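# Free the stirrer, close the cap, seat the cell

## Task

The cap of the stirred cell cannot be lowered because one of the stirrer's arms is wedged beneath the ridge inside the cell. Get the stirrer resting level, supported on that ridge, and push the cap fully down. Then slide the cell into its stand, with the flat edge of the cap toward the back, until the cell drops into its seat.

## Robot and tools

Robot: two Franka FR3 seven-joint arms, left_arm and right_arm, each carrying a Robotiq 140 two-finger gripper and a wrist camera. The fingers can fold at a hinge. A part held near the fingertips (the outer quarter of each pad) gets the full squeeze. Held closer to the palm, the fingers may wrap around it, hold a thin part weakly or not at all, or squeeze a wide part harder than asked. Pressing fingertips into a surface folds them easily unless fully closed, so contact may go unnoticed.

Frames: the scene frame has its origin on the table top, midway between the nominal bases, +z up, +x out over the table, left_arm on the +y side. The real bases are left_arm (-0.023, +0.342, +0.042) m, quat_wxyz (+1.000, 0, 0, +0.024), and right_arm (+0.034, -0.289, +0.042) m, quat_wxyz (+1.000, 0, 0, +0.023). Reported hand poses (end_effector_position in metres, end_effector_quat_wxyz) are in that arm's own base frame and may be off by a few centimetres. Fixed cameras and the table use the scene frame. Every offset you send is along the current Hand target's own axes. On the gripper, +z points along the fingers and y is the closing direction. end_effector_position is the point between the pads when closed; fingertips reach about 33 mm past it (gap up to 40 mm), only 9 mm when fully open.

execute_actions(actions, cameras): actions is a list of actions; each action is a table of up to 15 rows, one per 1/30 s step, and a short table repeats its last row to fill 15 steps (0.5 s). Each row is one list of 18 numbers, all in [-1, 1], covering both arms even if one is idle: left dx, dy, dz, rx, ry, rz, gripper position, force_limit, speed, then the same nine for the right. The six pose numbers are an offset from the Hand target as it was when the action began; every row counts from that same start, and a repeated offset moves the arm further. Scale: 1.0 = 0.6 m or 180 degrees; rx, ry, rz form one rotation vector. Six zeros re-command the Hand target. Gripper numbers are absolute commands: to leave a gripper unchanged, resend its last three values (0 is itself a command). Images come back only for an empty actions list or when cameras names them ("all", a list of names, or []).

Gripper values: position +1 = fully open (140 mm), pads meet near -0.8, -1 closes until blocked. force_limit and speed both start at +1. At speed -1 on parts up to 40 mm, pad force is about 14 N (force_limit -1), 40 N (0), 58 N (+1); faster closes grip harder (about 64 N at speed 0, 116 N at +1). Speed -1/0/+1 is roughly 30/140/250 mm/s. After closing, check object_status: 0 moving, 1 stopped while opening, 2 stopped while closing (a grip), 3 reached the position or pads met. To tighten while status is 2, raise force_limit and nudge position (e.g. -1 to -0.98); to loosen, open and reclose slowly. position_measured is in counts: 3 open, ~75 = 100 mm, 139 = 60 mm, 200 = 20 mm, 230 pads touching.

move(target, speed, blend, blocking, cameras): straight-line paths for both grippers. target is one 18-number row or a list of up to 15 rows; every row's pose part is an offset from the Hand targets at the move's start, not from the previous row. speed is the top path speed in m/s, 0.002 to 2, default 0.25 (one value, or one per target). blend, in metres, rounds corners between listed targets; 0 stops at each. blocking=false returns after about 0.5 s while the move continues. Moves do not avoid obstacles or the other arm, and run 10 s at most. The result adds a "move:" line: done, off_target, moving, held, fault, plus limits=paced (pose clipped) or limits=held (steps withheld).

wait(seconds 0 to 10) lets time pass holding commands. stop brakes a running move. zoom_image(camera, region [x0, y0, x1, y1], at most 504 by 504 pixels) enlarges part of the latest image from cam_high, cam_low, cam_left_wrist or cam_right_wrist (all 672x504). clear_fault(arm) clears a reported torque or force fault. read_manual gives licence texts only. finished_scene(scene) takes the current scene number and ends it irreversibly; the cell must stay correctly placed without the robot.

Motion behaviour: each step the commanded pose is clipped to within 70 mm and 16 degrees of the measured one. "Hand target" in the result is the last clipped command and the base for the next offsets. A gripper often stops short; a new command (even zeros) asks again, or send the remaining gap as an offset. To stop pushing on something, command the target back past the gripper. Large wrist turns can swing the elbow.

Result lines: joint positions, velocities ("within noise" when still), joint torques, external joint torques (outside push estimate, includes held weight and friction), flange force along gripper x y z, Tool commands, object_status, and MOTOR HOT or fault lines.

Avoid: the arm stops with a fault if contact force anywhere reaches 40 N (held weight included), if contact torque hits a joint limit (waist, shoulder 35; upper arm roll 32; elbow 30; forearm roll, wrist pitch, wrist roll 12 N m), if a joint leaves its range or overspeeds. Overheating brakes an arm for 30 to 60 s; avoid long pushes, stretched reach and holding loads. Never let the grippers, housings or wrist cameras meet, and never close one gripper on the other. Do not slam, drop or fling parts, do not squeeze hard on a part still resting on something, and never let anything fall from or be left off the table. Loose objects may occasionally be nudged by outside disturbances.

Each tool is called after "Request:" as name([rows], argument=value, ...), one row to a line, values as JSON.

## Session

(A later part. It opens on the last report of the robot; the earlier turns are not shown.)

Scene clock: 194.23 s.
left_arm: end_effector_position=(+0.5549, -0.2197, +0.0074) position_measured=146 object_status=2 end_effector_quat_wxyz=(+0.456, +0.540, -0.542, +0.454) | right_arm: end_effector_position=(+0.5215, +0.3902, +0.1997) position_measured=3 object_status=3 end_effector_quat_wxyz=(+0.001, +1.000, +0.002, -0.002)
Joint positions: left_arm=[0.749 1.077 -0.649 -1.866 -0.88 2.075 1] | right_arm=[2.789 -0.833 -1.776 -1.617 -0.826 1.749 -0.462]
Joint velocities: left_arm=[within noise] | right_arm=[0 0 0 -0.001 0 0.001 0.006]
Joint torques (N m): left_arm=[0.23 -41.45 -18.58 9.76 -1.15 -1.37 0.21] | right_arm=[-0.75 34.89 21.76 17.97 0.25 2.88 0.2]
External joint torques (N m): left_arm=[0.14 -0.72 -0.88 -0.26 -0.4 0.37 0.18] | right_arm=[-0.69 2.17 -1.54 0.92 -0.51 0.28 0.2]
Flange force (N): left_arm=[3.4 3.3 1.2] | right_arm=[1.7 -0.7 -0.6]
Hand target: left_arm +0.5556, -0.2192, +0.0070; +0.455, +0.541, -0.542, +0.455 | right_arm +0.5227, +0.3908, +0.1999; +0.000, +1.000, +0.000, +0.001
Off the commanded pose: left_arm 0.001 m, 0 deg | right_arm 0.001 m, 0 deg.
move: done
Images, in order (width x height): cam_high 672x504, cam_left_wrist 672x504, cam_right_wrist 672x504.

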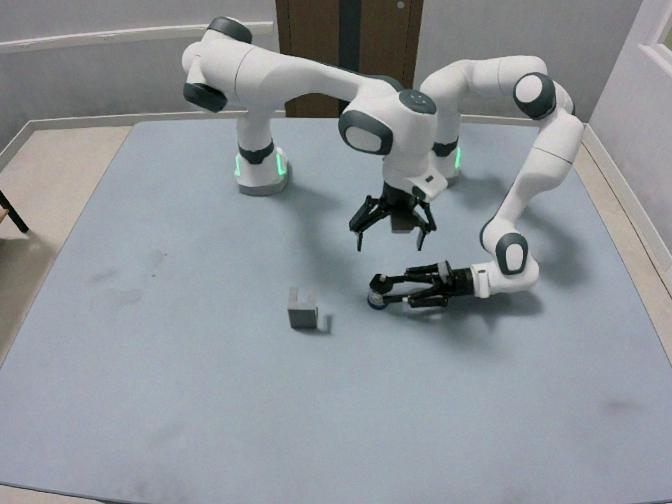

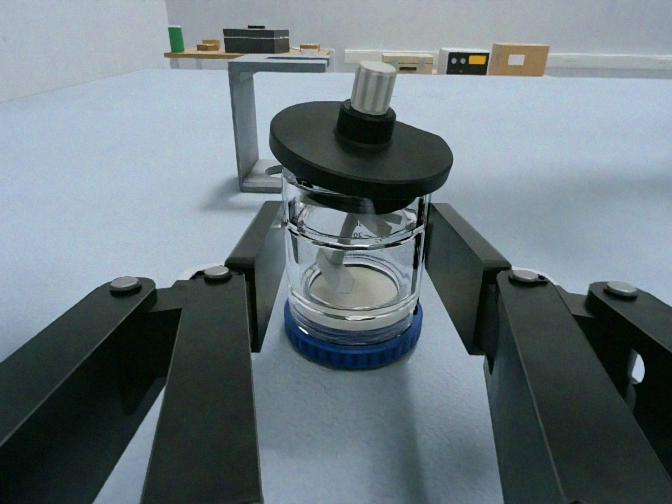

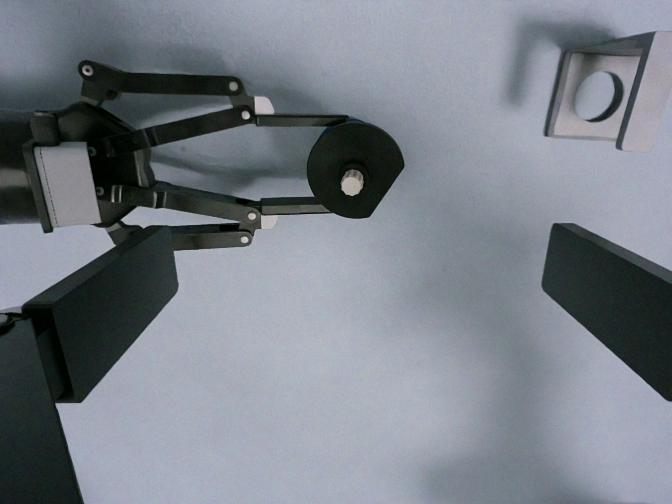

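Request:
move(target=[0,0,0,0,0,0,-1,-1,-1,0,0.001,0.198,0,0,0,0.3,1,1], cameras=["cam_right_wrist","cam_left_wrist"], speed=0.12)

Scene clock: 209.60 s.
left_arm: end_effector_position=(+0.5549, -0.2197, +0.0074) position_measured=146 object_status=2 end_effector_quat_wxyz=(+0.456, +0.540, -0.542, +0.454) | right_arm: end_effector_position=(+0.5221, +0.3884, +0.0811) position_measured=91 object_status=3 end_effector_quat_wxyz=(+0.002, +1.000, +0.002, -0.001)
Joint positions: left_arm=[0.749 1.077 -0.649 -1.866 -0.88 2.075 1] | right_arm=[2.822 -0.945 -1.916 -1.729 -0.959 1.938 -0.396]
Joint velocities: left_arm=[within noise] | right_arm=[0 0 0.001 0 -0.001 0.004 0.006]
Joint torques (N m): left_arm=[0.22 -41.46 -18.64 9.74 -1.14 -1.37 0.26] | right_arm=[-0.27 37.01 23.27 15.98 0.18 2.79 0.15]
External joint torques (N m): left_arm=[0.37 -0.5 -0.64 -0.36 -0.38 0.39 0.23] | right_arm=[-0.5 1.56 -1.87 1.15 -0.54 0.18 0.15]
Flange force (N): left_arm=[2.9 3.7 0.9] | right_arm=[3.1 -1.7 1.1]
Hand target: left_arm +0.5556, -0.2192, +0.0070; +0.455, +0.541, -0.542, +0.455 | right_arm +0.5228, +0.3902, +0.0811; +0.000, +1.000, +0.000, +0.001
Off the commanded pose: left_arm 0.001 m, 0 deg | right_arm 0.002 m, 0 deg.
move: done
Images, in order (width x height): cam_left_wrist 672x504, cam_right_wrist 672x504.

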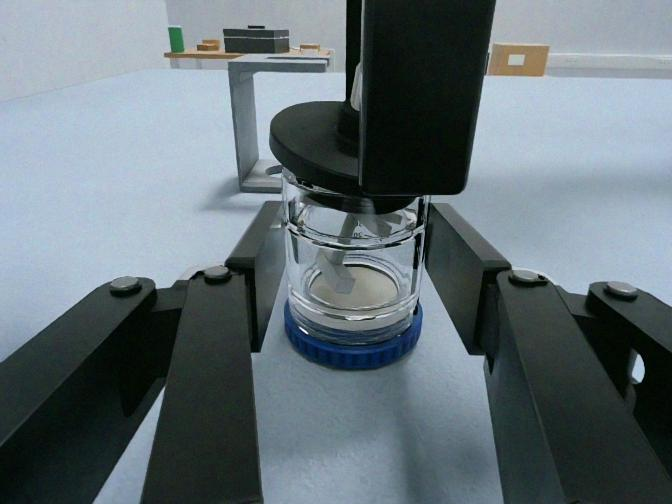

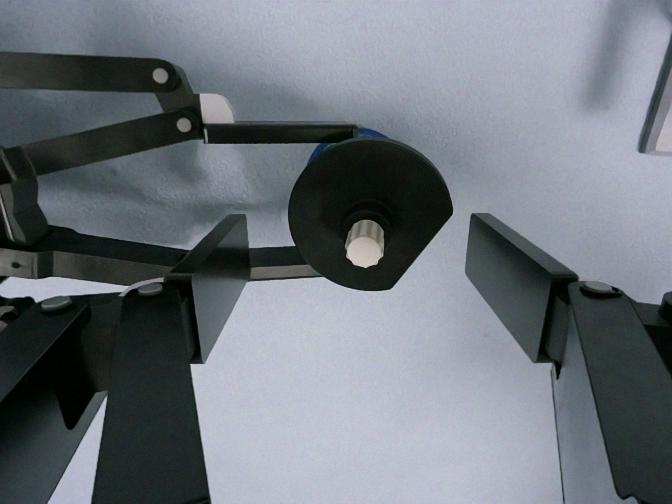

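Request:
zoom_image(camera="cam_right_wrist", region=[180, 180, 560, 380])

Scaled by 1.326 from the camera's 672x504 image, which has a finer 960x720 frame.

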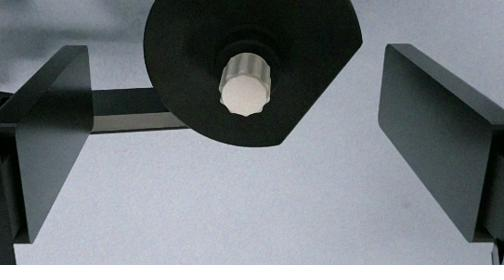

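Request:
move([
  [0,0,0,0,0,0,-1,-1,-1,0,0.005,0,0,0,0,0.3,1,1],
  [0,0,0,0,0,0,-1,-1,-1,0,0.005,0,0,0,0,-0.4,-1,0],
], cameras=["cam_right_wrist","cam_left_wrist"], speed=0.1)

Scene clock: 225.80 s.
left_arm: end_effector_position=(+0.5569, -0.2169, +0.0076) position_measured=146 object_status=2 end_effector_quat_wxyz=(+0.454, +0.542, -0.541, +0.455) | right_arm: end_effector_position=(+0.5227, +0.3885, +0.0843) position_measured=164 object_status=2 end_effector_quat_wxyz=(+0.000, +1.000, +0.001, +0.001)
Joint positions: left_arm=[0.753 1.076 -0.649 -1.865 -0.881 2.077 1] | right_arm=[2.814 -0.94 -1.91 -1.735 -0.959 1.942 -0.394]
Joint torques (N m): left_arm=[-0.89 -40.92 -19.12 8.55 -0.76 -1.79 0.23] | right_arm=[-0.72 34.55 21.26 14.75 0.07 2.62 0.11]
External joint torques (N m): left_arm=[-0.76 -0.08 -1.26 -1.5 -0.02 -0.04 0.2] | right_arm=[-0.66 -0.62 -3.71 -0.27 -0.64 0 0.11]
Flange force (N): left_arm=[3.6 5.1 2.2] | right_arm=[2.7 -1.0 6.4]
Hand target: left_arm +0.5556, -0.2192, +0.0070; +0.455, +0.541, -0.542, +0.455 | right_arm +0.5228, +0.3872, +0.0811; +0.000, +1.000, +0.000, +0.001
Off the commanded pose: left_arm 0.003 m, 0 deg | right_arm 0.004 m, 0 deg.
move: off_target (right_arm)
Images, in order (width x height): cam_left_wrist 672x504, cam_right_wrist 672x504.

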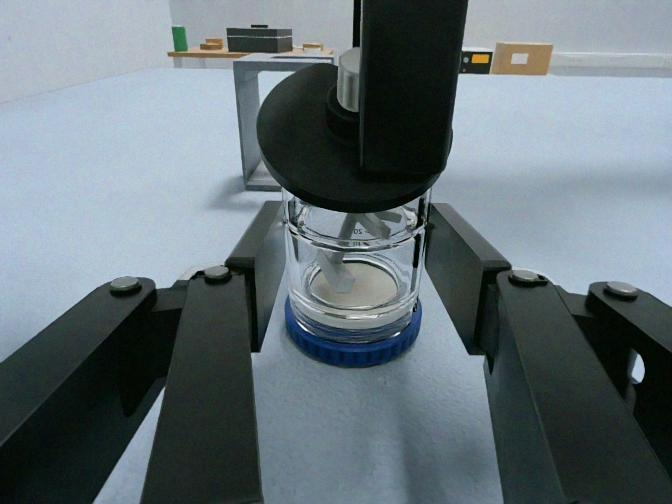

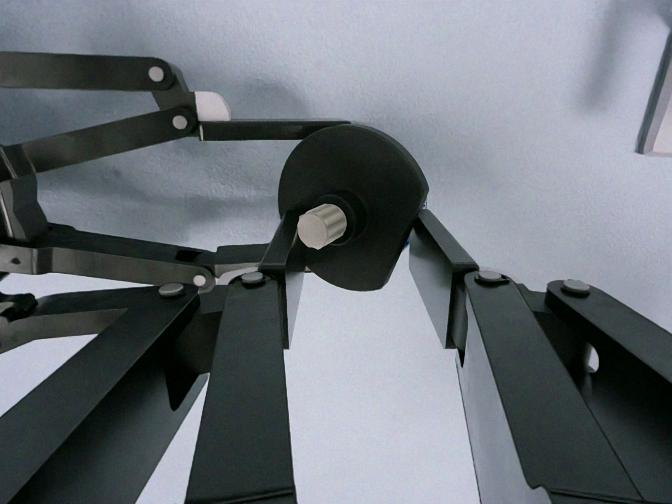

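Request:
move([
  [0,0,0,0,0,0,-1,-1,-1,0,0,0,0,0,0,0.1,-1,0],
  [0,0,0,0,0,0,-1,-1,-1,0,0,-0.05,0,0,0,0.1,-1,0],
], cameras=["cam_right_wrist","cam_left_wrist"], speed=0.05)

Scene clock: 231.30 s.
left_arm: end_effector_position=(+0.5566, -0.2174, +0.0074) position_measured=146 object_status=2 end_effector_quat_wxyz=(+0.454, +0.542, -0.541, +0.455) | right_arm: end_effector_position=(+0.5228, +0.3890, +0.1106) position_measured=117 object_status=3 end_effector_quat_wxyz=(-0.001, +1.000, -0.001, +0.002)
Joint positions: left_arm=[0.752 1.076 -0.649 -1.866 -0.881 2.077 1] | right_arm=[2.8 -0.913 -1.874 -1.721 -0.927 1.906 -0.404]
Joint velocities: left_arm=[within noise] | right_arm=[0.001 0 0 0 0.002 -0.004 -0.004]
Joint torques (N m): left_arm=[-0.31 -41.5 -19.03 9.24 -0.9 -1.9 0.23] | right_arm=[-1.19 36.32 23.8 16.89 1.35 2.31 -0.17]
External joint torques (N m): left_arm=[-0.33 -0.7 -1.28 -0.8 -0.16 -0.16 0.2] | right_arm=[-1.12 2.01 -0.88 1.29 0.63 -0.32 -0.17]
Flange force (N): left_arm=[4.2 4.1 1.0] | right_arm=[2.0 0.9 -3.6]
Hand target: left_arm +0.5556, -0.2192, +0.0070; +0.455, +0.541, -0.542, +0.455 | right_arm +0.5228, +0.3872, +0.1111; +0.000, +1.000, +0.000, +0.001
Off the commanded pose: left_arm 0.002 m, 0 deg | right_arm 0.002 m, 0 deg.
move: done
Images, in order (width x height): cam_left_wrist 672x504, cam_right_wrist 672x504.

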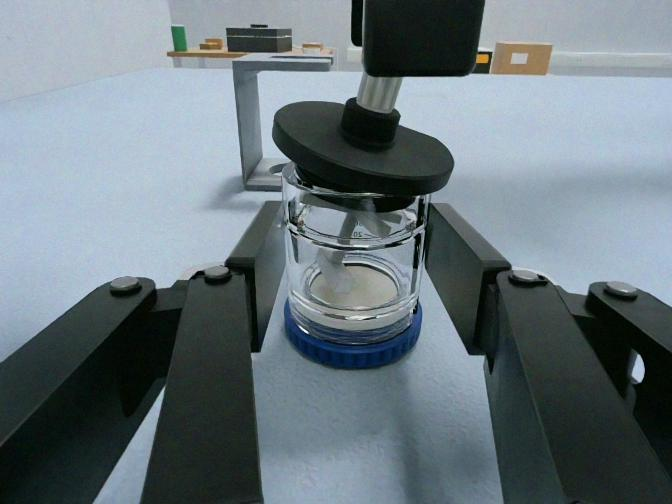

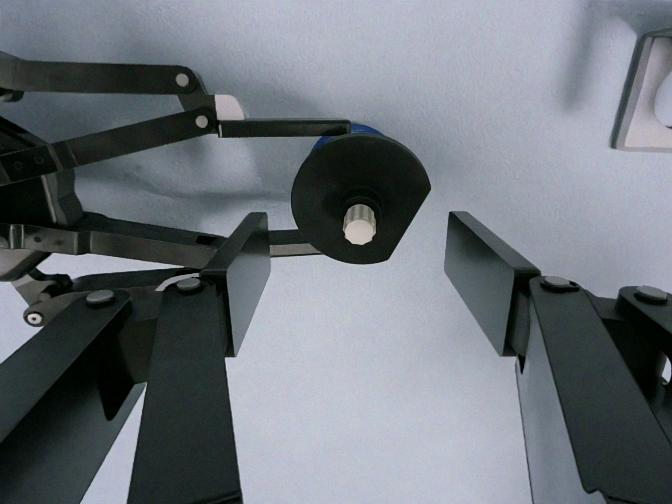

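Request:
move([
  [0,0,0,0,0,0,-1,-1,-1,0,-0.001,0.015,0,0,0,0.1,-1,0],
  [0,0,0,0,0,0,-1,-1,-1,0,-0.001,0.015,0,0,0,-0.35,-1,0],
], cameras=["cam_right_wrist","cam_left_wrist"], speed=0.05)

Scene clock: 240.87 s.
left_arm: end_effector_position=(+0.5566, -0.2174, +0.0074) position_measured=146 object_status=2 end_effector_quat_wxyz=(+0.454, +0.542, -0.541, +0.455) | right_arm: end_effector_position=(+0.5230, +0.3860, +0.1028) position_measured=173 object_status=0 end_effector_quat_wxyz=(+0.002, +1.000, -0.001, +0.000)
Joint positions: left_arm=[0.752 1.076 -0.649 -1.866 -0.881 2.077 1] | right_arm=[2.803 -0.92 -1.885 -1.724 -0.933 1.909 -0.406]
Joint torques (N m): left_arm=[-0.28 -41.51 -18.97 9.26 -0.9 -1.89 0.23] | right_arm=[-0.17 35.51 23.18 16.31 0.2 2.81 0.11]
External joint torques (N m): left_arm=[-0.23 -0.72 -1.17 -0.76 -0.15 -0.14 0.21] | right_arm=[-0.19 0.92 -1.62 0.92 -0.52 0.2 0.11]
Flange force (N): left_arm=[4.1 4.1 0.8] | right_arm=[3.6 -2.6 1.5]
Hand target: left_arm +0.5556, -0.2192, +0.0070; +0.455, +0.541, -0.542, +0.455 | right_arm +0.5228, +0.3878, +0.1021; +0.000, +1.000, +0.000, +0.001
Off the commanded pose: left_arm 0.002 m, 0 deg | right_arm 0.002 m, 0 deg.
move: done
Images, in order (width x height): cam_left_wrist 672x504, cam_right_wrist 672x504.

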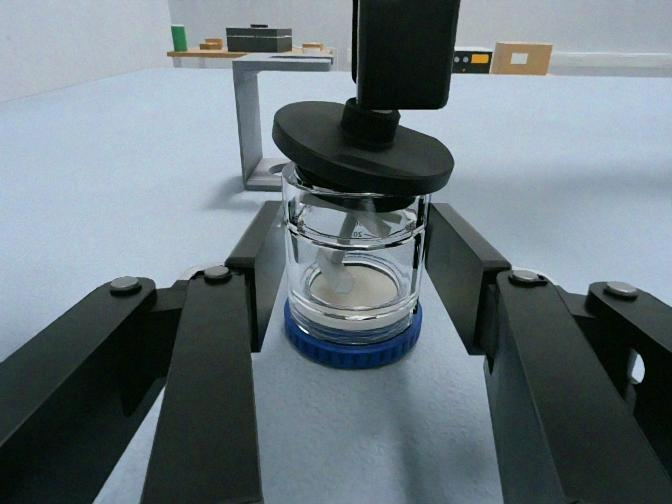

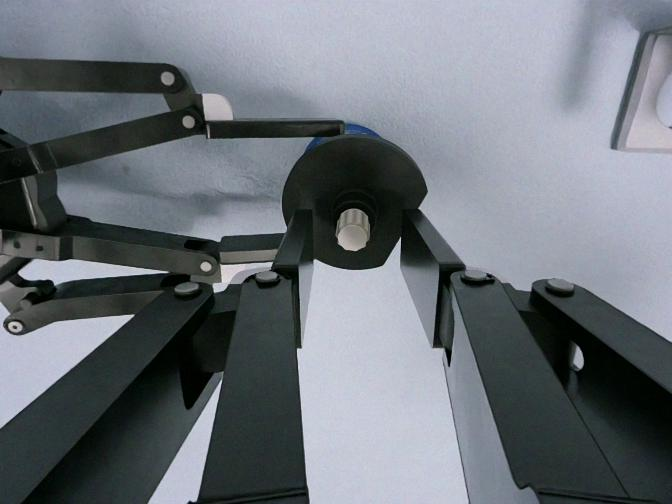

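Request:
move([
  [0,0,0,0,0,0,-1,-1,-1,0,-0.0025,-0.002,0,0,0,-0.35,-1,0],
  [0,0,0,0,0,0,-1,-1,-1,0,-0.0025,-0.002,0,0,0,-1,-1,-1],
], cameras=["cam_right_wrist","cam_left_wrist"], speed=0.05)

Request:
wait(seconds=1)

Scene clock: 247.43 s.
left_arm: end_effector_position=(+0.5567, -0.2174, +0.0074) position_measured=146 object_status=2 end_effector_quat_wxyz=(+0.454, +0.542, -0.541, +0.455) | right_arm: end_effector_position=(+0.5228, +0.3882, +0.1036) position_measured=209 object_status=2 end_effector_quat_wxyz=(+0.001, +1.000, +0.000, +0.000)
Joint positions: left_arm=[0.752 1.076 -0.649 -1.866 -0.881 2.077 1] | right_arm=[2.807 -0.92 -1.885 -1.721 -0.933 1.909 -0.406]
Joint torques (N m): left_arm=[-0.5 -41.3 -19 9.01 -0.9 -1.9 0.24] | right_arm=[-0.3 35.82 23.14 16.79 0.64 2.8 0.16]
External joint torques (N m): left_arm=[-0.57 -0.4 -1.24 -1.14 -0.15 -0.17 0.21] | right_arm=[-0.4 1.17 -1.66 1.41 -0.09 0.18 0.16]
Flange force (N): left_arm=[3.9 4.5 1.5] | right_arm=[4.6 -3.1 0.4]
Hand target: left_arm +0.5556, -0.2192, +0.0070; +0.455, +0.541, -0.542, +0.455 | right_arm +0.5228, +0.3893, +0.1033; +0.000, +1.000, +0.000, +0.001
Off the commanded pose: left_arm 0.002 m, 0 deg | right_arm 0.001 m, 0 deg.
move: done
Images, in order (width x height): cam_left_wrist 672x504, cam_right_wrist 672x504.

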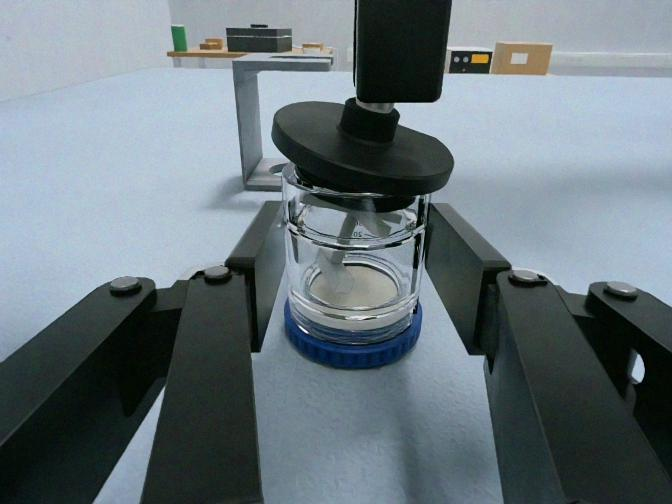

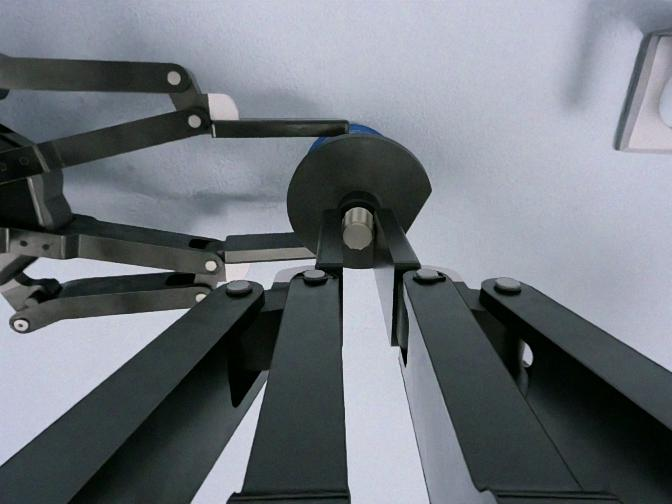

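Scene clock: 248.43 s.
left_arm: end_effector_position=(+0.5567, -0.2174, +0.0074) position_measured=146 object_status=2 end_effector_quat_wxyz=(+0.454, +0.542, -0.541, +0.455) | right_arm: end_effector_position=(+0.5228, +0.3882, +0.1036) position_measured=209 object_status=2 end_effector_quat_wxyz=(+0.001, +1.000, +0.000, +0.000)
Joint positions: left_arm=[0.752 1.076 -0.649 -1.866 -0.881 2.077 1] | right_arm=[2.807 -0.92 -1.885 -1.721 -0.933 1.909 -0.406]
Joint torques (N m): left_arm=[-0.54 -41.33 -18.96 9.03 -0.91 -1.9 0.23] | right_arm=[-0.23 35.8 23.1 16.79 0.67 2.78 0.18]
External joint torques (N m): left_arm=[-0.51 -0.48 -1.16 -1.06 -0.16 -0.17 0.2] | right_arm=[-0.27 1.29 -1.57 1.46 -0.06 0.19 0.18]
Flange force (N): left_arm=[3.9 4.4 1.3] | right_arm=[4.7 -3.4 0.2]
Hand target: left_arm +0.5556, -0.2192, +0.0070; +0.455, +0.541, -0.542, +0.455 | right_arm +0.5228, +0.3893, +0.1033; +0.000, +1.000, +0.000, +0.001
Tool commands: left_gripper/position=-1.0 left_gripper/force_limit=-1.0 left_gripper/speed=-1.0 right_gripper/position=-1.0 right_gripper/force_limit=-1.0 right_gripper/speed=-1.0
Off the commanded pose: left_arm 0.002 m, 0 deg | right_arm 0.001 m, 0 deg.
wait: 1.00 s; at rest by 0.17 s

Request:
move(target=[0,0,0,0,0,0,-1,-1,-1,0,0,-0.02,0,0,0,-1,-1,-1], cameras=["cam_right_wrist","cam_left_wrist"], speed=0.04)

Request:
zoom_image(camera="cam_left_wrist", region=[250, 50, 470, 380])

Scene clock: 252.03 s.
left_arm: end_effector_position=(+0.5566, -0.2175, +0.0074) position_measured=146 object_status=2 end_effector_quat_wxyz=(+0.454, +0.542, -0.541, +0.455) | right_arm: end_effector_position=(+0.5226, +0.3909, +0.1143) position_measured=209 object_status=2 end_effector_quat_wxyz=(-0.001, +1.000, -0.001, +0.001)
Joint positions: left_arm=[0.752 1.076 -0.649 -1.866 -0.881 2.077 1] | right_arm=[2.804 -0.912 -1.87 -1.713 -0.923 1.897 -0.406]
Joint velocities: left_arm=[within noise] | right_arm=[0 -0.001 -0.001 -0.001 0.001 -0.006 -0.001]
Joint torques (N m): left_arm=[-0.23 -41.64 -18.95 9.35 -0.93 -1.9 0.23] | right_arm=[-1.16 36.59 24.04 17.2 1.34 2.42 -0.15]
External joint torques (N m): left_arm=[-0.12 -0.71 -1.02 -0.77 -0.18 -0.15 0.2] | right_arm=[-1.25 2.18 -0.74 1.64 0.61 -0.21 -0.15]
Flange force (N): left_arm=[4.0 4.2 0.6] | right_arm=[2.4 0.7 -4.0]
Hand target: left_arm +0.5556, -0.2192, +0.0070; +0.455, +0.541, -0.542, +0.455 | right_arm +0.5228, +0.3893, +0.1153; +0.000, +1.000, +0.000, +0.001
Off the commanded pose: left_arm 0.002 m, 0 deg | right_arm 0.002 m, 0 deg.
move: done
Images, in order (width x height): cam_left_wrist 672x504, cam_right_wrist 672x504.

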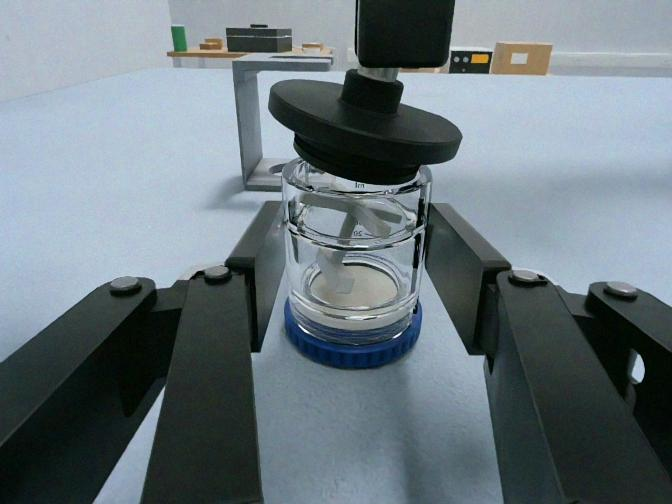

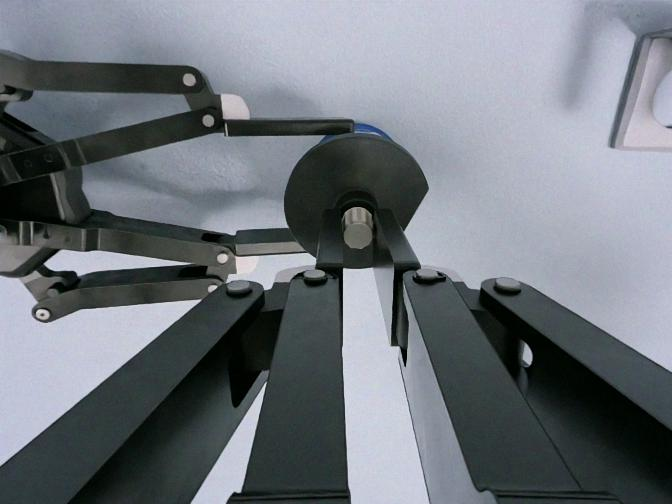

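Scaled by 1.527 from the camera's 672x504 image, which has a finer 960x720 frame.

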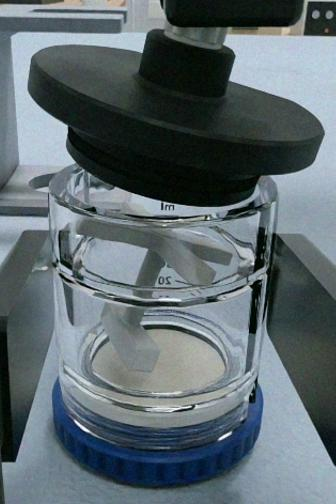

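Request:
move(target=[0,0,0,0,0,0,-1,-1,-1,0,0,-0.083,0,0,0,-1,-1,-1], cameras=["cam_right_wrist","cam_left_wrist"], speed=0.08)

Request:
zoom_image(camera="cam_left_wrist", region=[260, 140, 460, 360])

Scene clock: 261.27 s.
left_arm: end_effector_position=(+0.5566, -0.2175, +0.0074) position_measured=146 object_status=2 end_effector_quat_wxyz=(+0.454, +0.542, -0.541, +0.455) | right_arm: end_effector_position=(+0.5227, +0.3908, +0.1643) position_measured=209 object_status=2 end_effector_quat_wxyz=(-0.001, +1.000, -0.001, +0.002)
Joint positions: left_arm=[0.752 1.076 -0.649 -1.866 -0.881 2.077 1] | right_arm=[2.787 -0.865 -1.808 -1.668 -0.869 1.817 -0.432]
Joint velocities: left_arm=[within noise] | right_arm=[0 0 0 -0.001 0 -0.004 -0.005]
Joint torques (N m): left_arm=[-0.24 -41.63 -18.95 9.36 -0.94 -1.89 0.21] | right_arm=[-1.2 35.05 23.51 18.18 1.34 2.43 -0.15]
External joint torques (N m): left_arm=[-0.13 -0.63 -0.98 -0.8 -0.18 -0.14 0.18] | right_arm=[-1.17 1.9 -0.49 1.66 0.6 -0.2 -0.15]
Flange force (N): left_arm=[3.8 4.2 0.7] | right_arm=[2.5 0.4 -4.3]
Hand target: left_arm +0.5556, -0.2192, +0.0070; +0.455, +0.541, -0.542, +0.455 | right_arm +0.5227, +0.3893, +0.1651; +0.000, +1.000, +0.000, +0.001
Off the commanded pose: left_arm 0.002 m, 0 deg | right_arm 0.002 m, 0 deg.
move: done
Images, in order (width x height): cam_left_wrist 672x504, cam_right_wrist 672x504.

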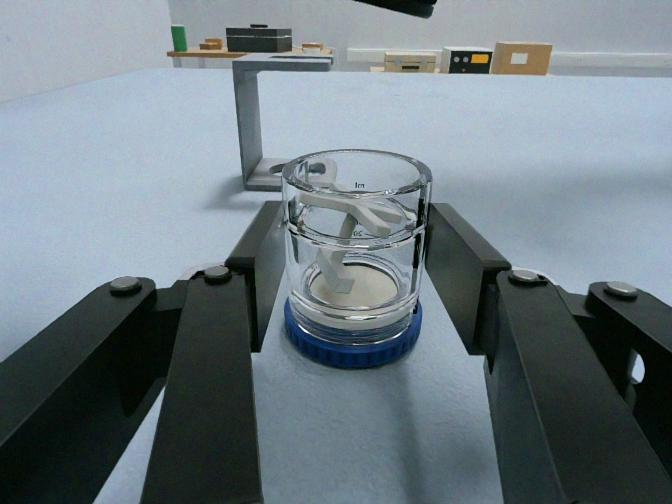

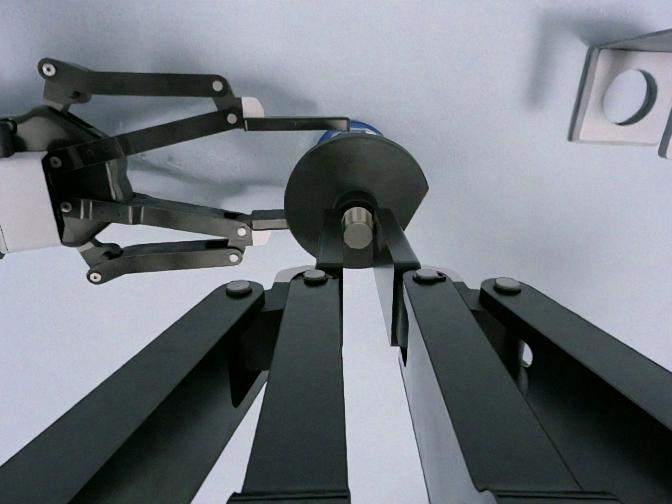

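Scaled by 2.291 from the camera's 672x504 image, which has a finer 960x720 frame.

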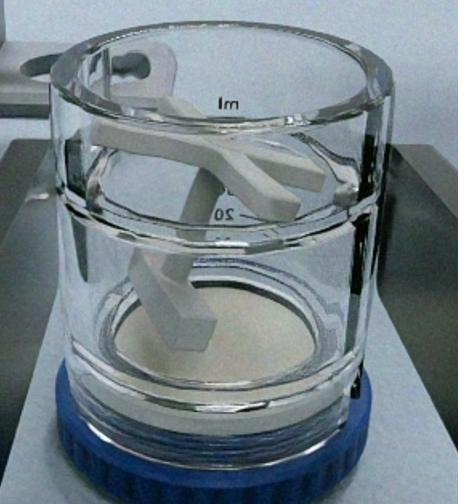

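Request:
move([
  [0,0,0,0,0,0,-1,-1,-1,-0.2,0.283,0,0,-0.067,0,-1,-1,-1],
  [0,0,0,0,0,0,-1,-1,-1,-0.2,0.283,0.167,0,-0.067,0,-1,-1,-1],
], cameras=["all"], blend=0.03)

Request:
zoom_image(camera="cam_low", region=[240, 180, 360, 300])

Scene clock: 274.43 s.
left_arm: end_effector_position=(+0.5566, -0.2175, +0.0074) position_measured=146 object_status=2 end_effector_quat_wxyz=(+0.454, +0.542, -0.541, +0.455) | right_arm: end_effector_position=(+0.4012, +0.2176, +0.0647) position_measured=209 object_status=2 end_effector_quat_wxyz=(+0.002, +0.994, +0.001, -0.107)
Joint positions: left_arm=[0.752 1.076 -0.649 -1.866 -0.881 2.077 1] | right_arm=[2.19 -0.925 -1.66 -2.253 -0.877 1.922 -0.496]
Joint velocities: left_arm=[within noise] | right_arm=[-0.001 0 0 0.001 0 0.005 0.003]
Joint torques (N m): left_arm=[-0.23 -41.64 -18.95 9.34 -0.94 -1.9 0.25] | right_arm=[-0.22 20.7 22.22 13.62 0.51 2.53 0.22]
External joint torques (N m): left_arm=[-0.21 -0.78 -1.16 -0.75 -0.2 -0.16 0.22] | right_arm=[-0.32 0.87 -1.47 1.3 -0.45 0.25 0.23]
Flange force (N): left_arm=[4.2 4.2 0.7] | right_arm=[5.6 -2.2 2.5]
Hand target: left_arm +0.5556, -0.2192, +0.0070; +0.455, +0.541, -0.542, +0.455 | right_arm +0.4028, +0.2195, +0.0649; +0.000, +0.995, +0.000, -0.104
Off the commanded pose: left_arm 0.002 m, 0 deg | right_arm 0.002 m, 0 deg.
move: done

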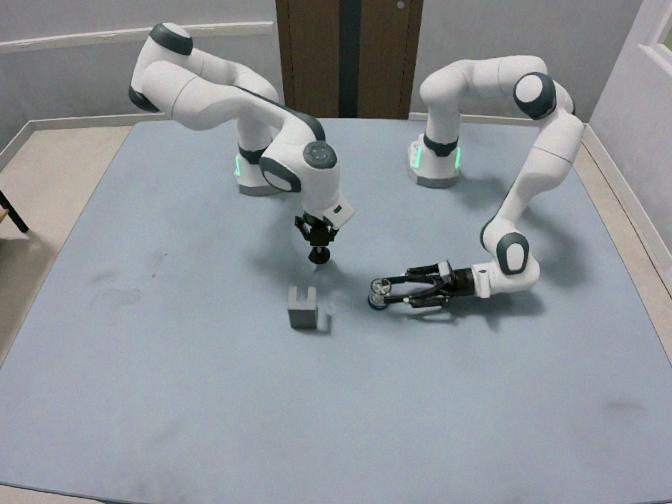

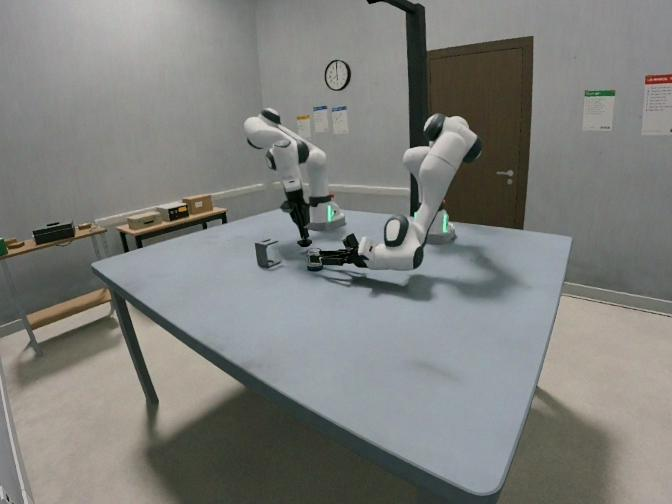

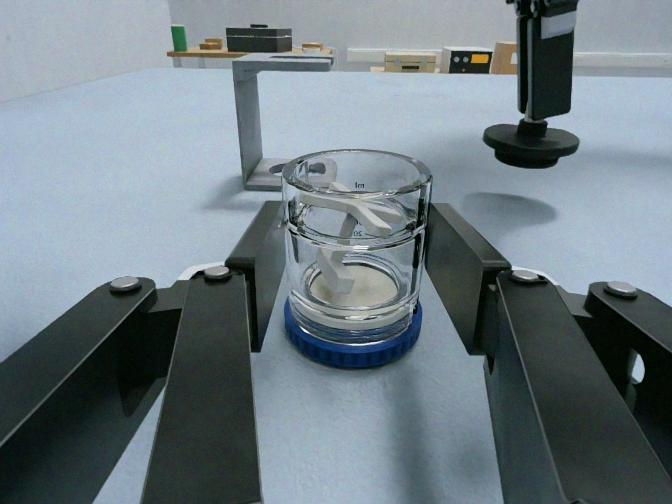

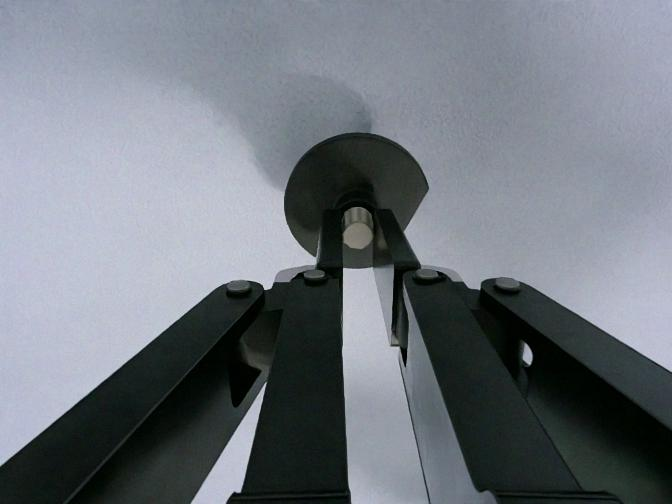

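Scaled by 4.200 from the camera's 672x504 image, which has a finer 960x720 frame.

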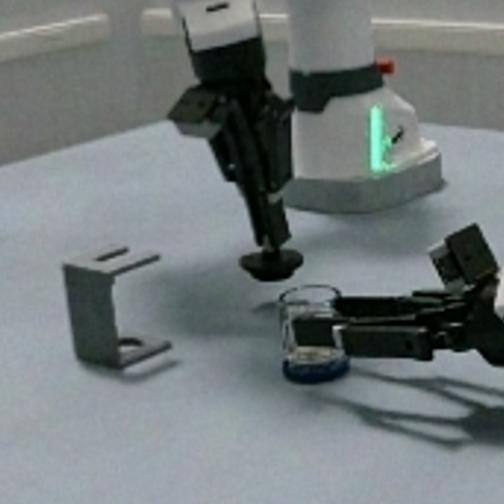

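Request:
move(target=[0,0,0,0,0,0,-1,-1,-1,0.0055,0,0.026,0,0,0,-1,-1,-1], cameras=["cam_left_wrist"], speed=0.05)

Request:
zoom_image(camera="cam_left_wrist", region=[440, 60, 640, 260])

Scene clock: 280.03 s.
left_arm: end_effector_position=(+0.5566, -0.2175, +0.0074) position_measured=146 object_status=2 end_effector_quat_wxyz=(+0.454, +0.542, -0.541, +0.455) | right_arm: end_effector_position=(+0.4023, +0.2175, +0.0491) position_measured=209 object_status=2 end_effector_quat_wxyz=(+0.002, +0.994, +0.001, -0.106)
Joint positions: left_arm=[0.752 1.076 -0.649 -1.866 -0.881 2.077 1] | right_arm=[2.211 -0.933 -1.701 -2.256 -0.902 1.95 -0.489]
Joint velocities: left_arm=[within noise] | right_arm=[0.001 0 -0.001 0 -0.002 0.005 0.003]
Joint torques (N m): left_arm=[-0.24 -41.64 -18.95 9.32 -0.94 -1.9 0.25] | right_arm=[-0.18 21.29 22.23 12.53 0.46 2.52 0.26]
External joint torques (N m): left_arm=[-0.19 -0.77 -1.12 -0.77 -0.2 -0.16 0.22] | right_arm=[-0.09 0.72 -1.46 0.62 -0.47 0.22 0.27]
Flange force (N): left_arm=[4.2 4.3 0.7] | right_arm=[3.8 -1.9 3.5]
Hand target: left_arm +0.5556, -0.2192, +0.0070; +0.455, +0.541, -0.542, +0.455 | right_arm +0.4027, +0.2195, +0.0489; +0.000, +0.995, +0.000, -0.104
Off the commanded pose: left_arm 0.002 m, 0 deg | right_arm 0.002 m, 0 deg.
move: done
Images, in order (width x height): cam_left_wrist 672x504.

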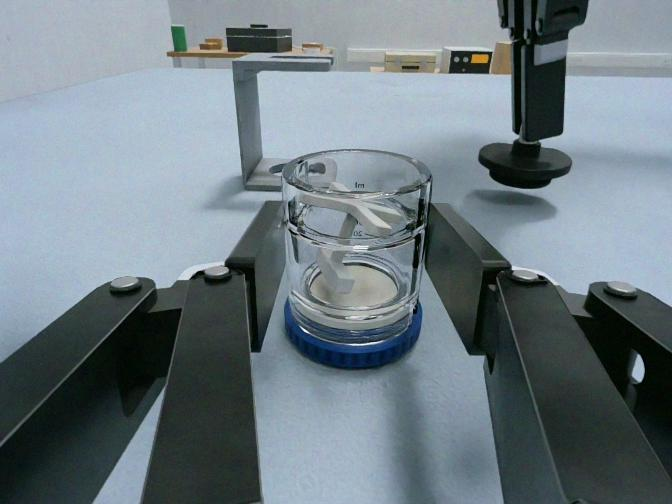

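Scaled by 2.520 from the camera's 672x504 image, which has a finer 960x720 frame.

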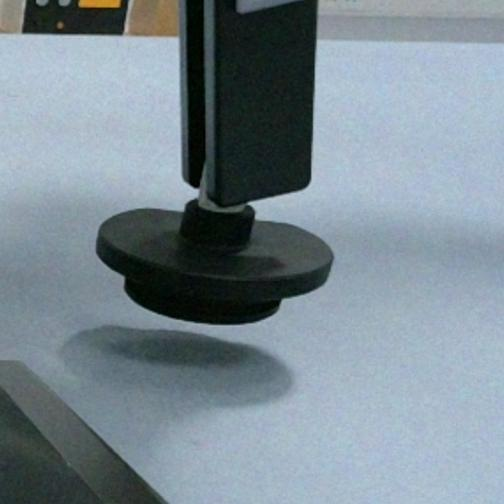

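Request:
move(target=[0,0,0,0,0,0,-1,-1,-1,0.0024,0,0.0115,0,0,0,-1,-1,-1], cameras=["cam_left_wrist"], speed=0.03)

Request:
zoom_image(camera="cam_left_wrist", region=[440, 60, 640, 260])

Scene clock: 283.80 s.
left_arm: end_effector_position=(+0.5566, -0.2175, +0.0074) position_measured=146 object_status=2 end_effector_quat_wxyz=(+0.454, +0.542, -0.541, +0.455) | right_arm: end_effector_position=(+0.4024, +0.2174, +0.0421) position_measured=209 object_status=2 end_effector_quat_wxyz=(+0.002, +0.994, +0.000, -0.106)
Joint positions: left_arm=[0.752 1.076 -0.649 -1.866 -0.881 2.077 1] | right_arm=[2.221 -0.936 -1.719 -2.257 -0.912 1.963 -0.486]
Joint velocities: left_arm=[within noise] | right_arm=[0.002 0 -0.001 -0.001 -0.001 0.005 0.001]
Joint torques (N m): left_arm=[-0.21 -41.66 -18.95 9.31 -0.95 -1.9 0.24] | right_arm=[-0.16 21.46 22.2 12.15 0.47 2.44 0.26]
External joint torques (N m): left_arm=[-0.29 -0.84 -1.26 -0.79 -0.2 -0.17 0.22] | right_arm=[-0.15 0.55 -1.5 0.51 -0.45 0.14 0.27]
Flange force (N): left_arm=[4.5 4.3 0.9] | right_arm=[3.4 -1.5 3.7]
Hand target: left_arm +0.5556, -0.2192, +0.0070; +0.455, +0.541, -0.542, +0.455 | right_arm +0.4027, +0.2195, +0.0419; +0.000, +0.995, +0.000, -0.104
Off the commanded pose: left_arm 0.002 m, 0 deg | right_arm 0.002 m, 0 deg.
move: done
Images, in order (width x height): cam_left_wrist 672x504.

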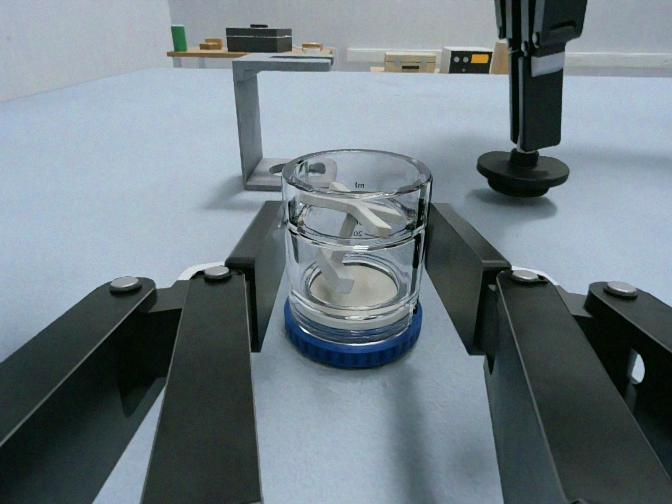

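Scaled by 2.520 from the camera's 672x504 image, which has a finer 960x720 frame.

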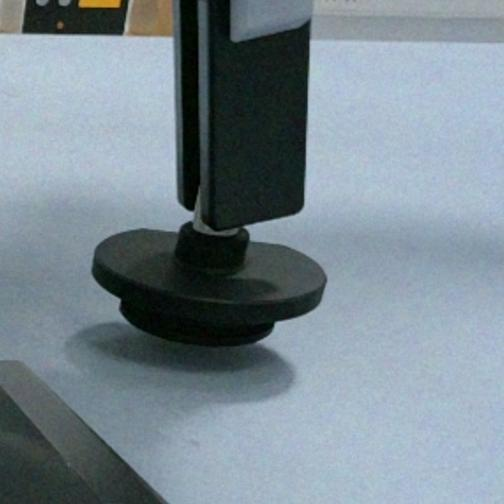

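Request:
move(target=[0,0,0,0,0,0,-1,-1,-1,0.0011,0,0.0052,0,0,0,-1,-1,-1], cameras=["cam_left_wrist"], speed=0.02)

Request:
zoom_image(camera="cam_left_wrist", region=[440, 60, 640, 260])

Scene clock: 287.80 s.
left_arm: end_effector_position=(+0.5566, -0.2175, +0.0074) position_measured=146 object_status=2 end_effector_quat_wxyz=(+0.454, +0.542, -0.541, +0.455) | right_arm: end_effector_position=(+0.4025, +0.2174, +0.0390) position_measured=209 object_status=2 end_effector_quat_wxyz=(+0.002, +0.994, +0.000, -0.106)
Joint positions: left_arm=[0.752 1.076 -0.649 -1.866 -0.881 2.077 1] | right_arm=[2.226 -0.937 -1.728 -2.258 -0.917 1.969 -0.485]
Joint velocities: left_arm=[within noise] | right_arm=[0 0.001 -0.003 0 -0.003 0.005 0.001]
Joint torques (N m): left_arm=[-0.23 -41.62 -18.97 9.34 -0.95 -1.89 0.24] | right_arm=[-0.29 21.76 21.96 12.1 0.46 2.52 0.16]
External joint torques (N m): left_arm=[-0.32 -0.73 -1.25 -0.82 -0.21 -0.18 0.21] | right_arm=[-0.21 0.71 -1.71 0.52 -0.45 0.23 0.16]
Flange force (N): left_arm=[4.2 4.2 1.0] | right_arm=[3.7 -1.3 4.0]
Hand target: left_arm +0.5556, -0.2192, +0.0070; +0.455, +0.541, -0.542, +0.455 | right_arm +0.4027, +0.2195, +0.0387; +0.000, +0.995, +0.000, -0.104
Off the commanded pose: left_arm 0.002 m, 0 deg | right_arm 0.002 m, 0 deg.
move: done
Images, in order (width x height): cam_left_wrist 672x504.

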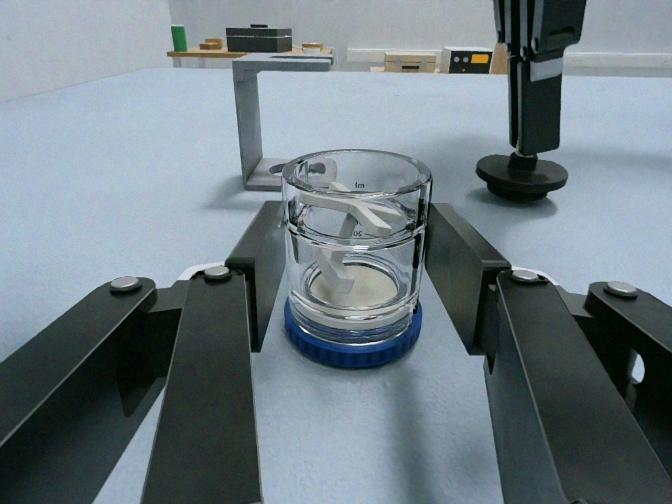

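Scaled by 2.520 from the camera's 672x504 image, which has a finer 960x720 frame.

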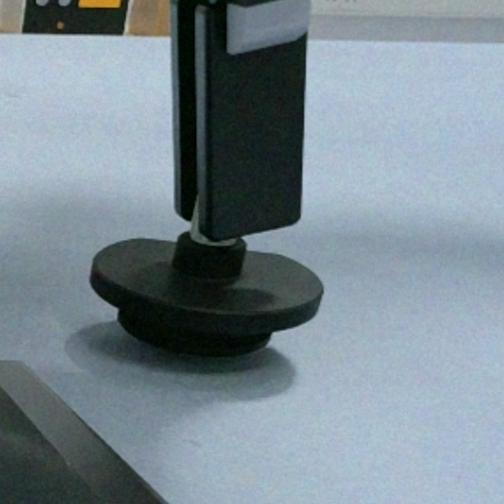

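Request:
move(target=[0,0,0,0,0,0,-1,-1,-1,0.0008,0,0.0035,0,0,0,-1,-1,-1], cameras=["cam_left_wrist"], speed=0.02)

Request:
zoom_image(camera="cam_left_wrist", region=[440, 60, 640, 260])

Scene clock: 291.97 s.
left_arm: end_effector_position=(+0.5566, -0.2175, +0.0074) position_measured=146 object_status=2 end_effector_quat_wxyz=(+0.454, +0.542, -0.541, +0.455) | right_arm: end_effector_position=(+0.4026, +0.2174, +0.0368) position_measured=209 object_status=2 end_effector_quat_wxyz=(+0.002, +0.994, +0.000, -0.106)
Joint positions: left_arm=[0.752 1.076 -0.649 -1.866 -0.881 2.077 1] | right_arm=[2.229 -0.937 -1.734 -2.258 -0.919 1.973 -0.485]
Joint velocities: left_arm=[within noise] | right_arm=[0 0.001 -0.001 0.001 0 0.004 0]
Joint torques (N m): left_arm=[-0.23 -41.64 -18.98 9.35 -0.94 -1.9 0.23] | right_arm=[0.33 21.81 22.4 11.85 0.43 2.54 0.23]
External joint torques (N m): left_arm=[-0.26 -0.71 -1.18 -0.81 -0.19 -0.17 0.2] | right_arm=[0.38 0.61 -1.31 0.35 -0.48 0.25 0.23]
Flange force (N): left_arm=[4.2 4.2 0.9] | right_arm=[3.6 -2.6 4.1]
Hand target: left_arm +0.5556, -0.2192, +0.0070; +0.455, +0.541, -0.542, +0.455 | right_arm +0.4028, +0.2195, +0.0366; +0.000, +0.995, +0.000, -0.104
Off the commanded pose: left_arm 0.002 m, 0 deg | right_arm 0.002 m, 0 deg.
move: done
Images, in order (width x height): cam_left_wrist 672x504.

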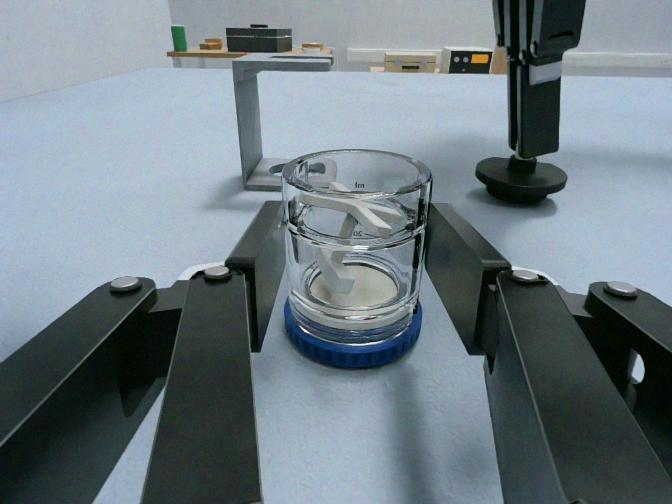

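Scaled by 2.520 from the camera's 672x504 image, which has a finer 960x720 frame.

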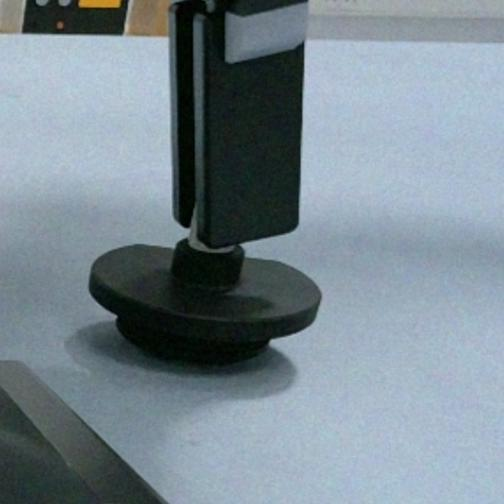

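Request:
move(target=[0,0,0,0,0,0,-1,-1,-1,0.0009,0,0.0042,0,0,0,-1,-1,-1], cameras=["cam_left_wrist"], speed=0.02)

Request:
zoom_image(camera="cam_left_wrist", region=[440, 60, 640, 260])

Scene clock: 296.30 s.
left_arm: end_effector_position=(+0.5566, -0.2175, +0.0074) position_measured=146 object_status=2 end_effector_quat_wxyz=(+0.454, +0.542, -0.541, +0.455) | right_arm: end_effector_position=(+0.4026, +0.2174, +0.0343) position_measured=209 object_status=2 end_effector_quat_wxyz=(+0.002, +0.994, +0.000, -0.106)
Joint positions: left_arm=[0.752 1.076 -0.649 -1.866 -0.881 2.077 1] | right_arm=[2.233 -0.937 -1.741 -2.258 -0.923 1.979 -0.484]
Joint velocities: left_arm=[within noise] | right_arm=[0 0 0 0 0.002 0.003 0]
Joint torques (N m): left_arm=[-0.24 -41.62 -18.97 9.35 -0.96 -1.9 0.22] | right_arm=[-0.11 21.95 21.98 11.93 0.44 2.55 0.21]
External joint torques (N m): left_arm=[-0.28 -0.7 -1.19 -0.82 -0.21 -0.18 0.19] | right_arm=[-0.13 0.72 -1.63 0.57 -0.46 0.26 0.21]
Flange force (N): left_arm=[4.2 4.2 0.9] | right_arm=[3.7 -1.6 4.1]
Hand target: left_arm +0.5556, -0.2192, +0.0070; +0.455, +0.541, -0.542, +0.455 | right_arm +0.4028, +0.2195, +0.0340; +0.000, +0.995, +0.000, -0.104
Off the commanded pose: left_arm 0.002 m, 0 deg | right_arm 0.002 m, 0 deg.
move: done
Images, in order (width x height): cam_left_wrist 672x504.

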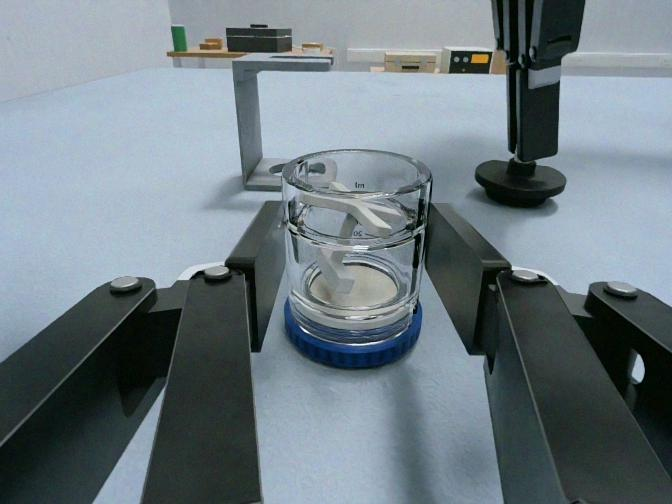

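Scaled by 2.520 from the camera's 672x504 image, which has a finer 960x720 frame.

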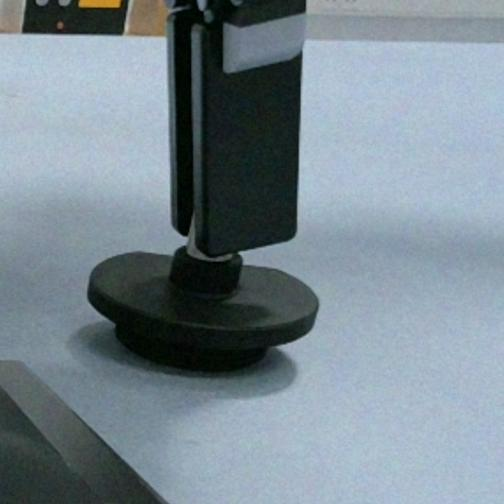

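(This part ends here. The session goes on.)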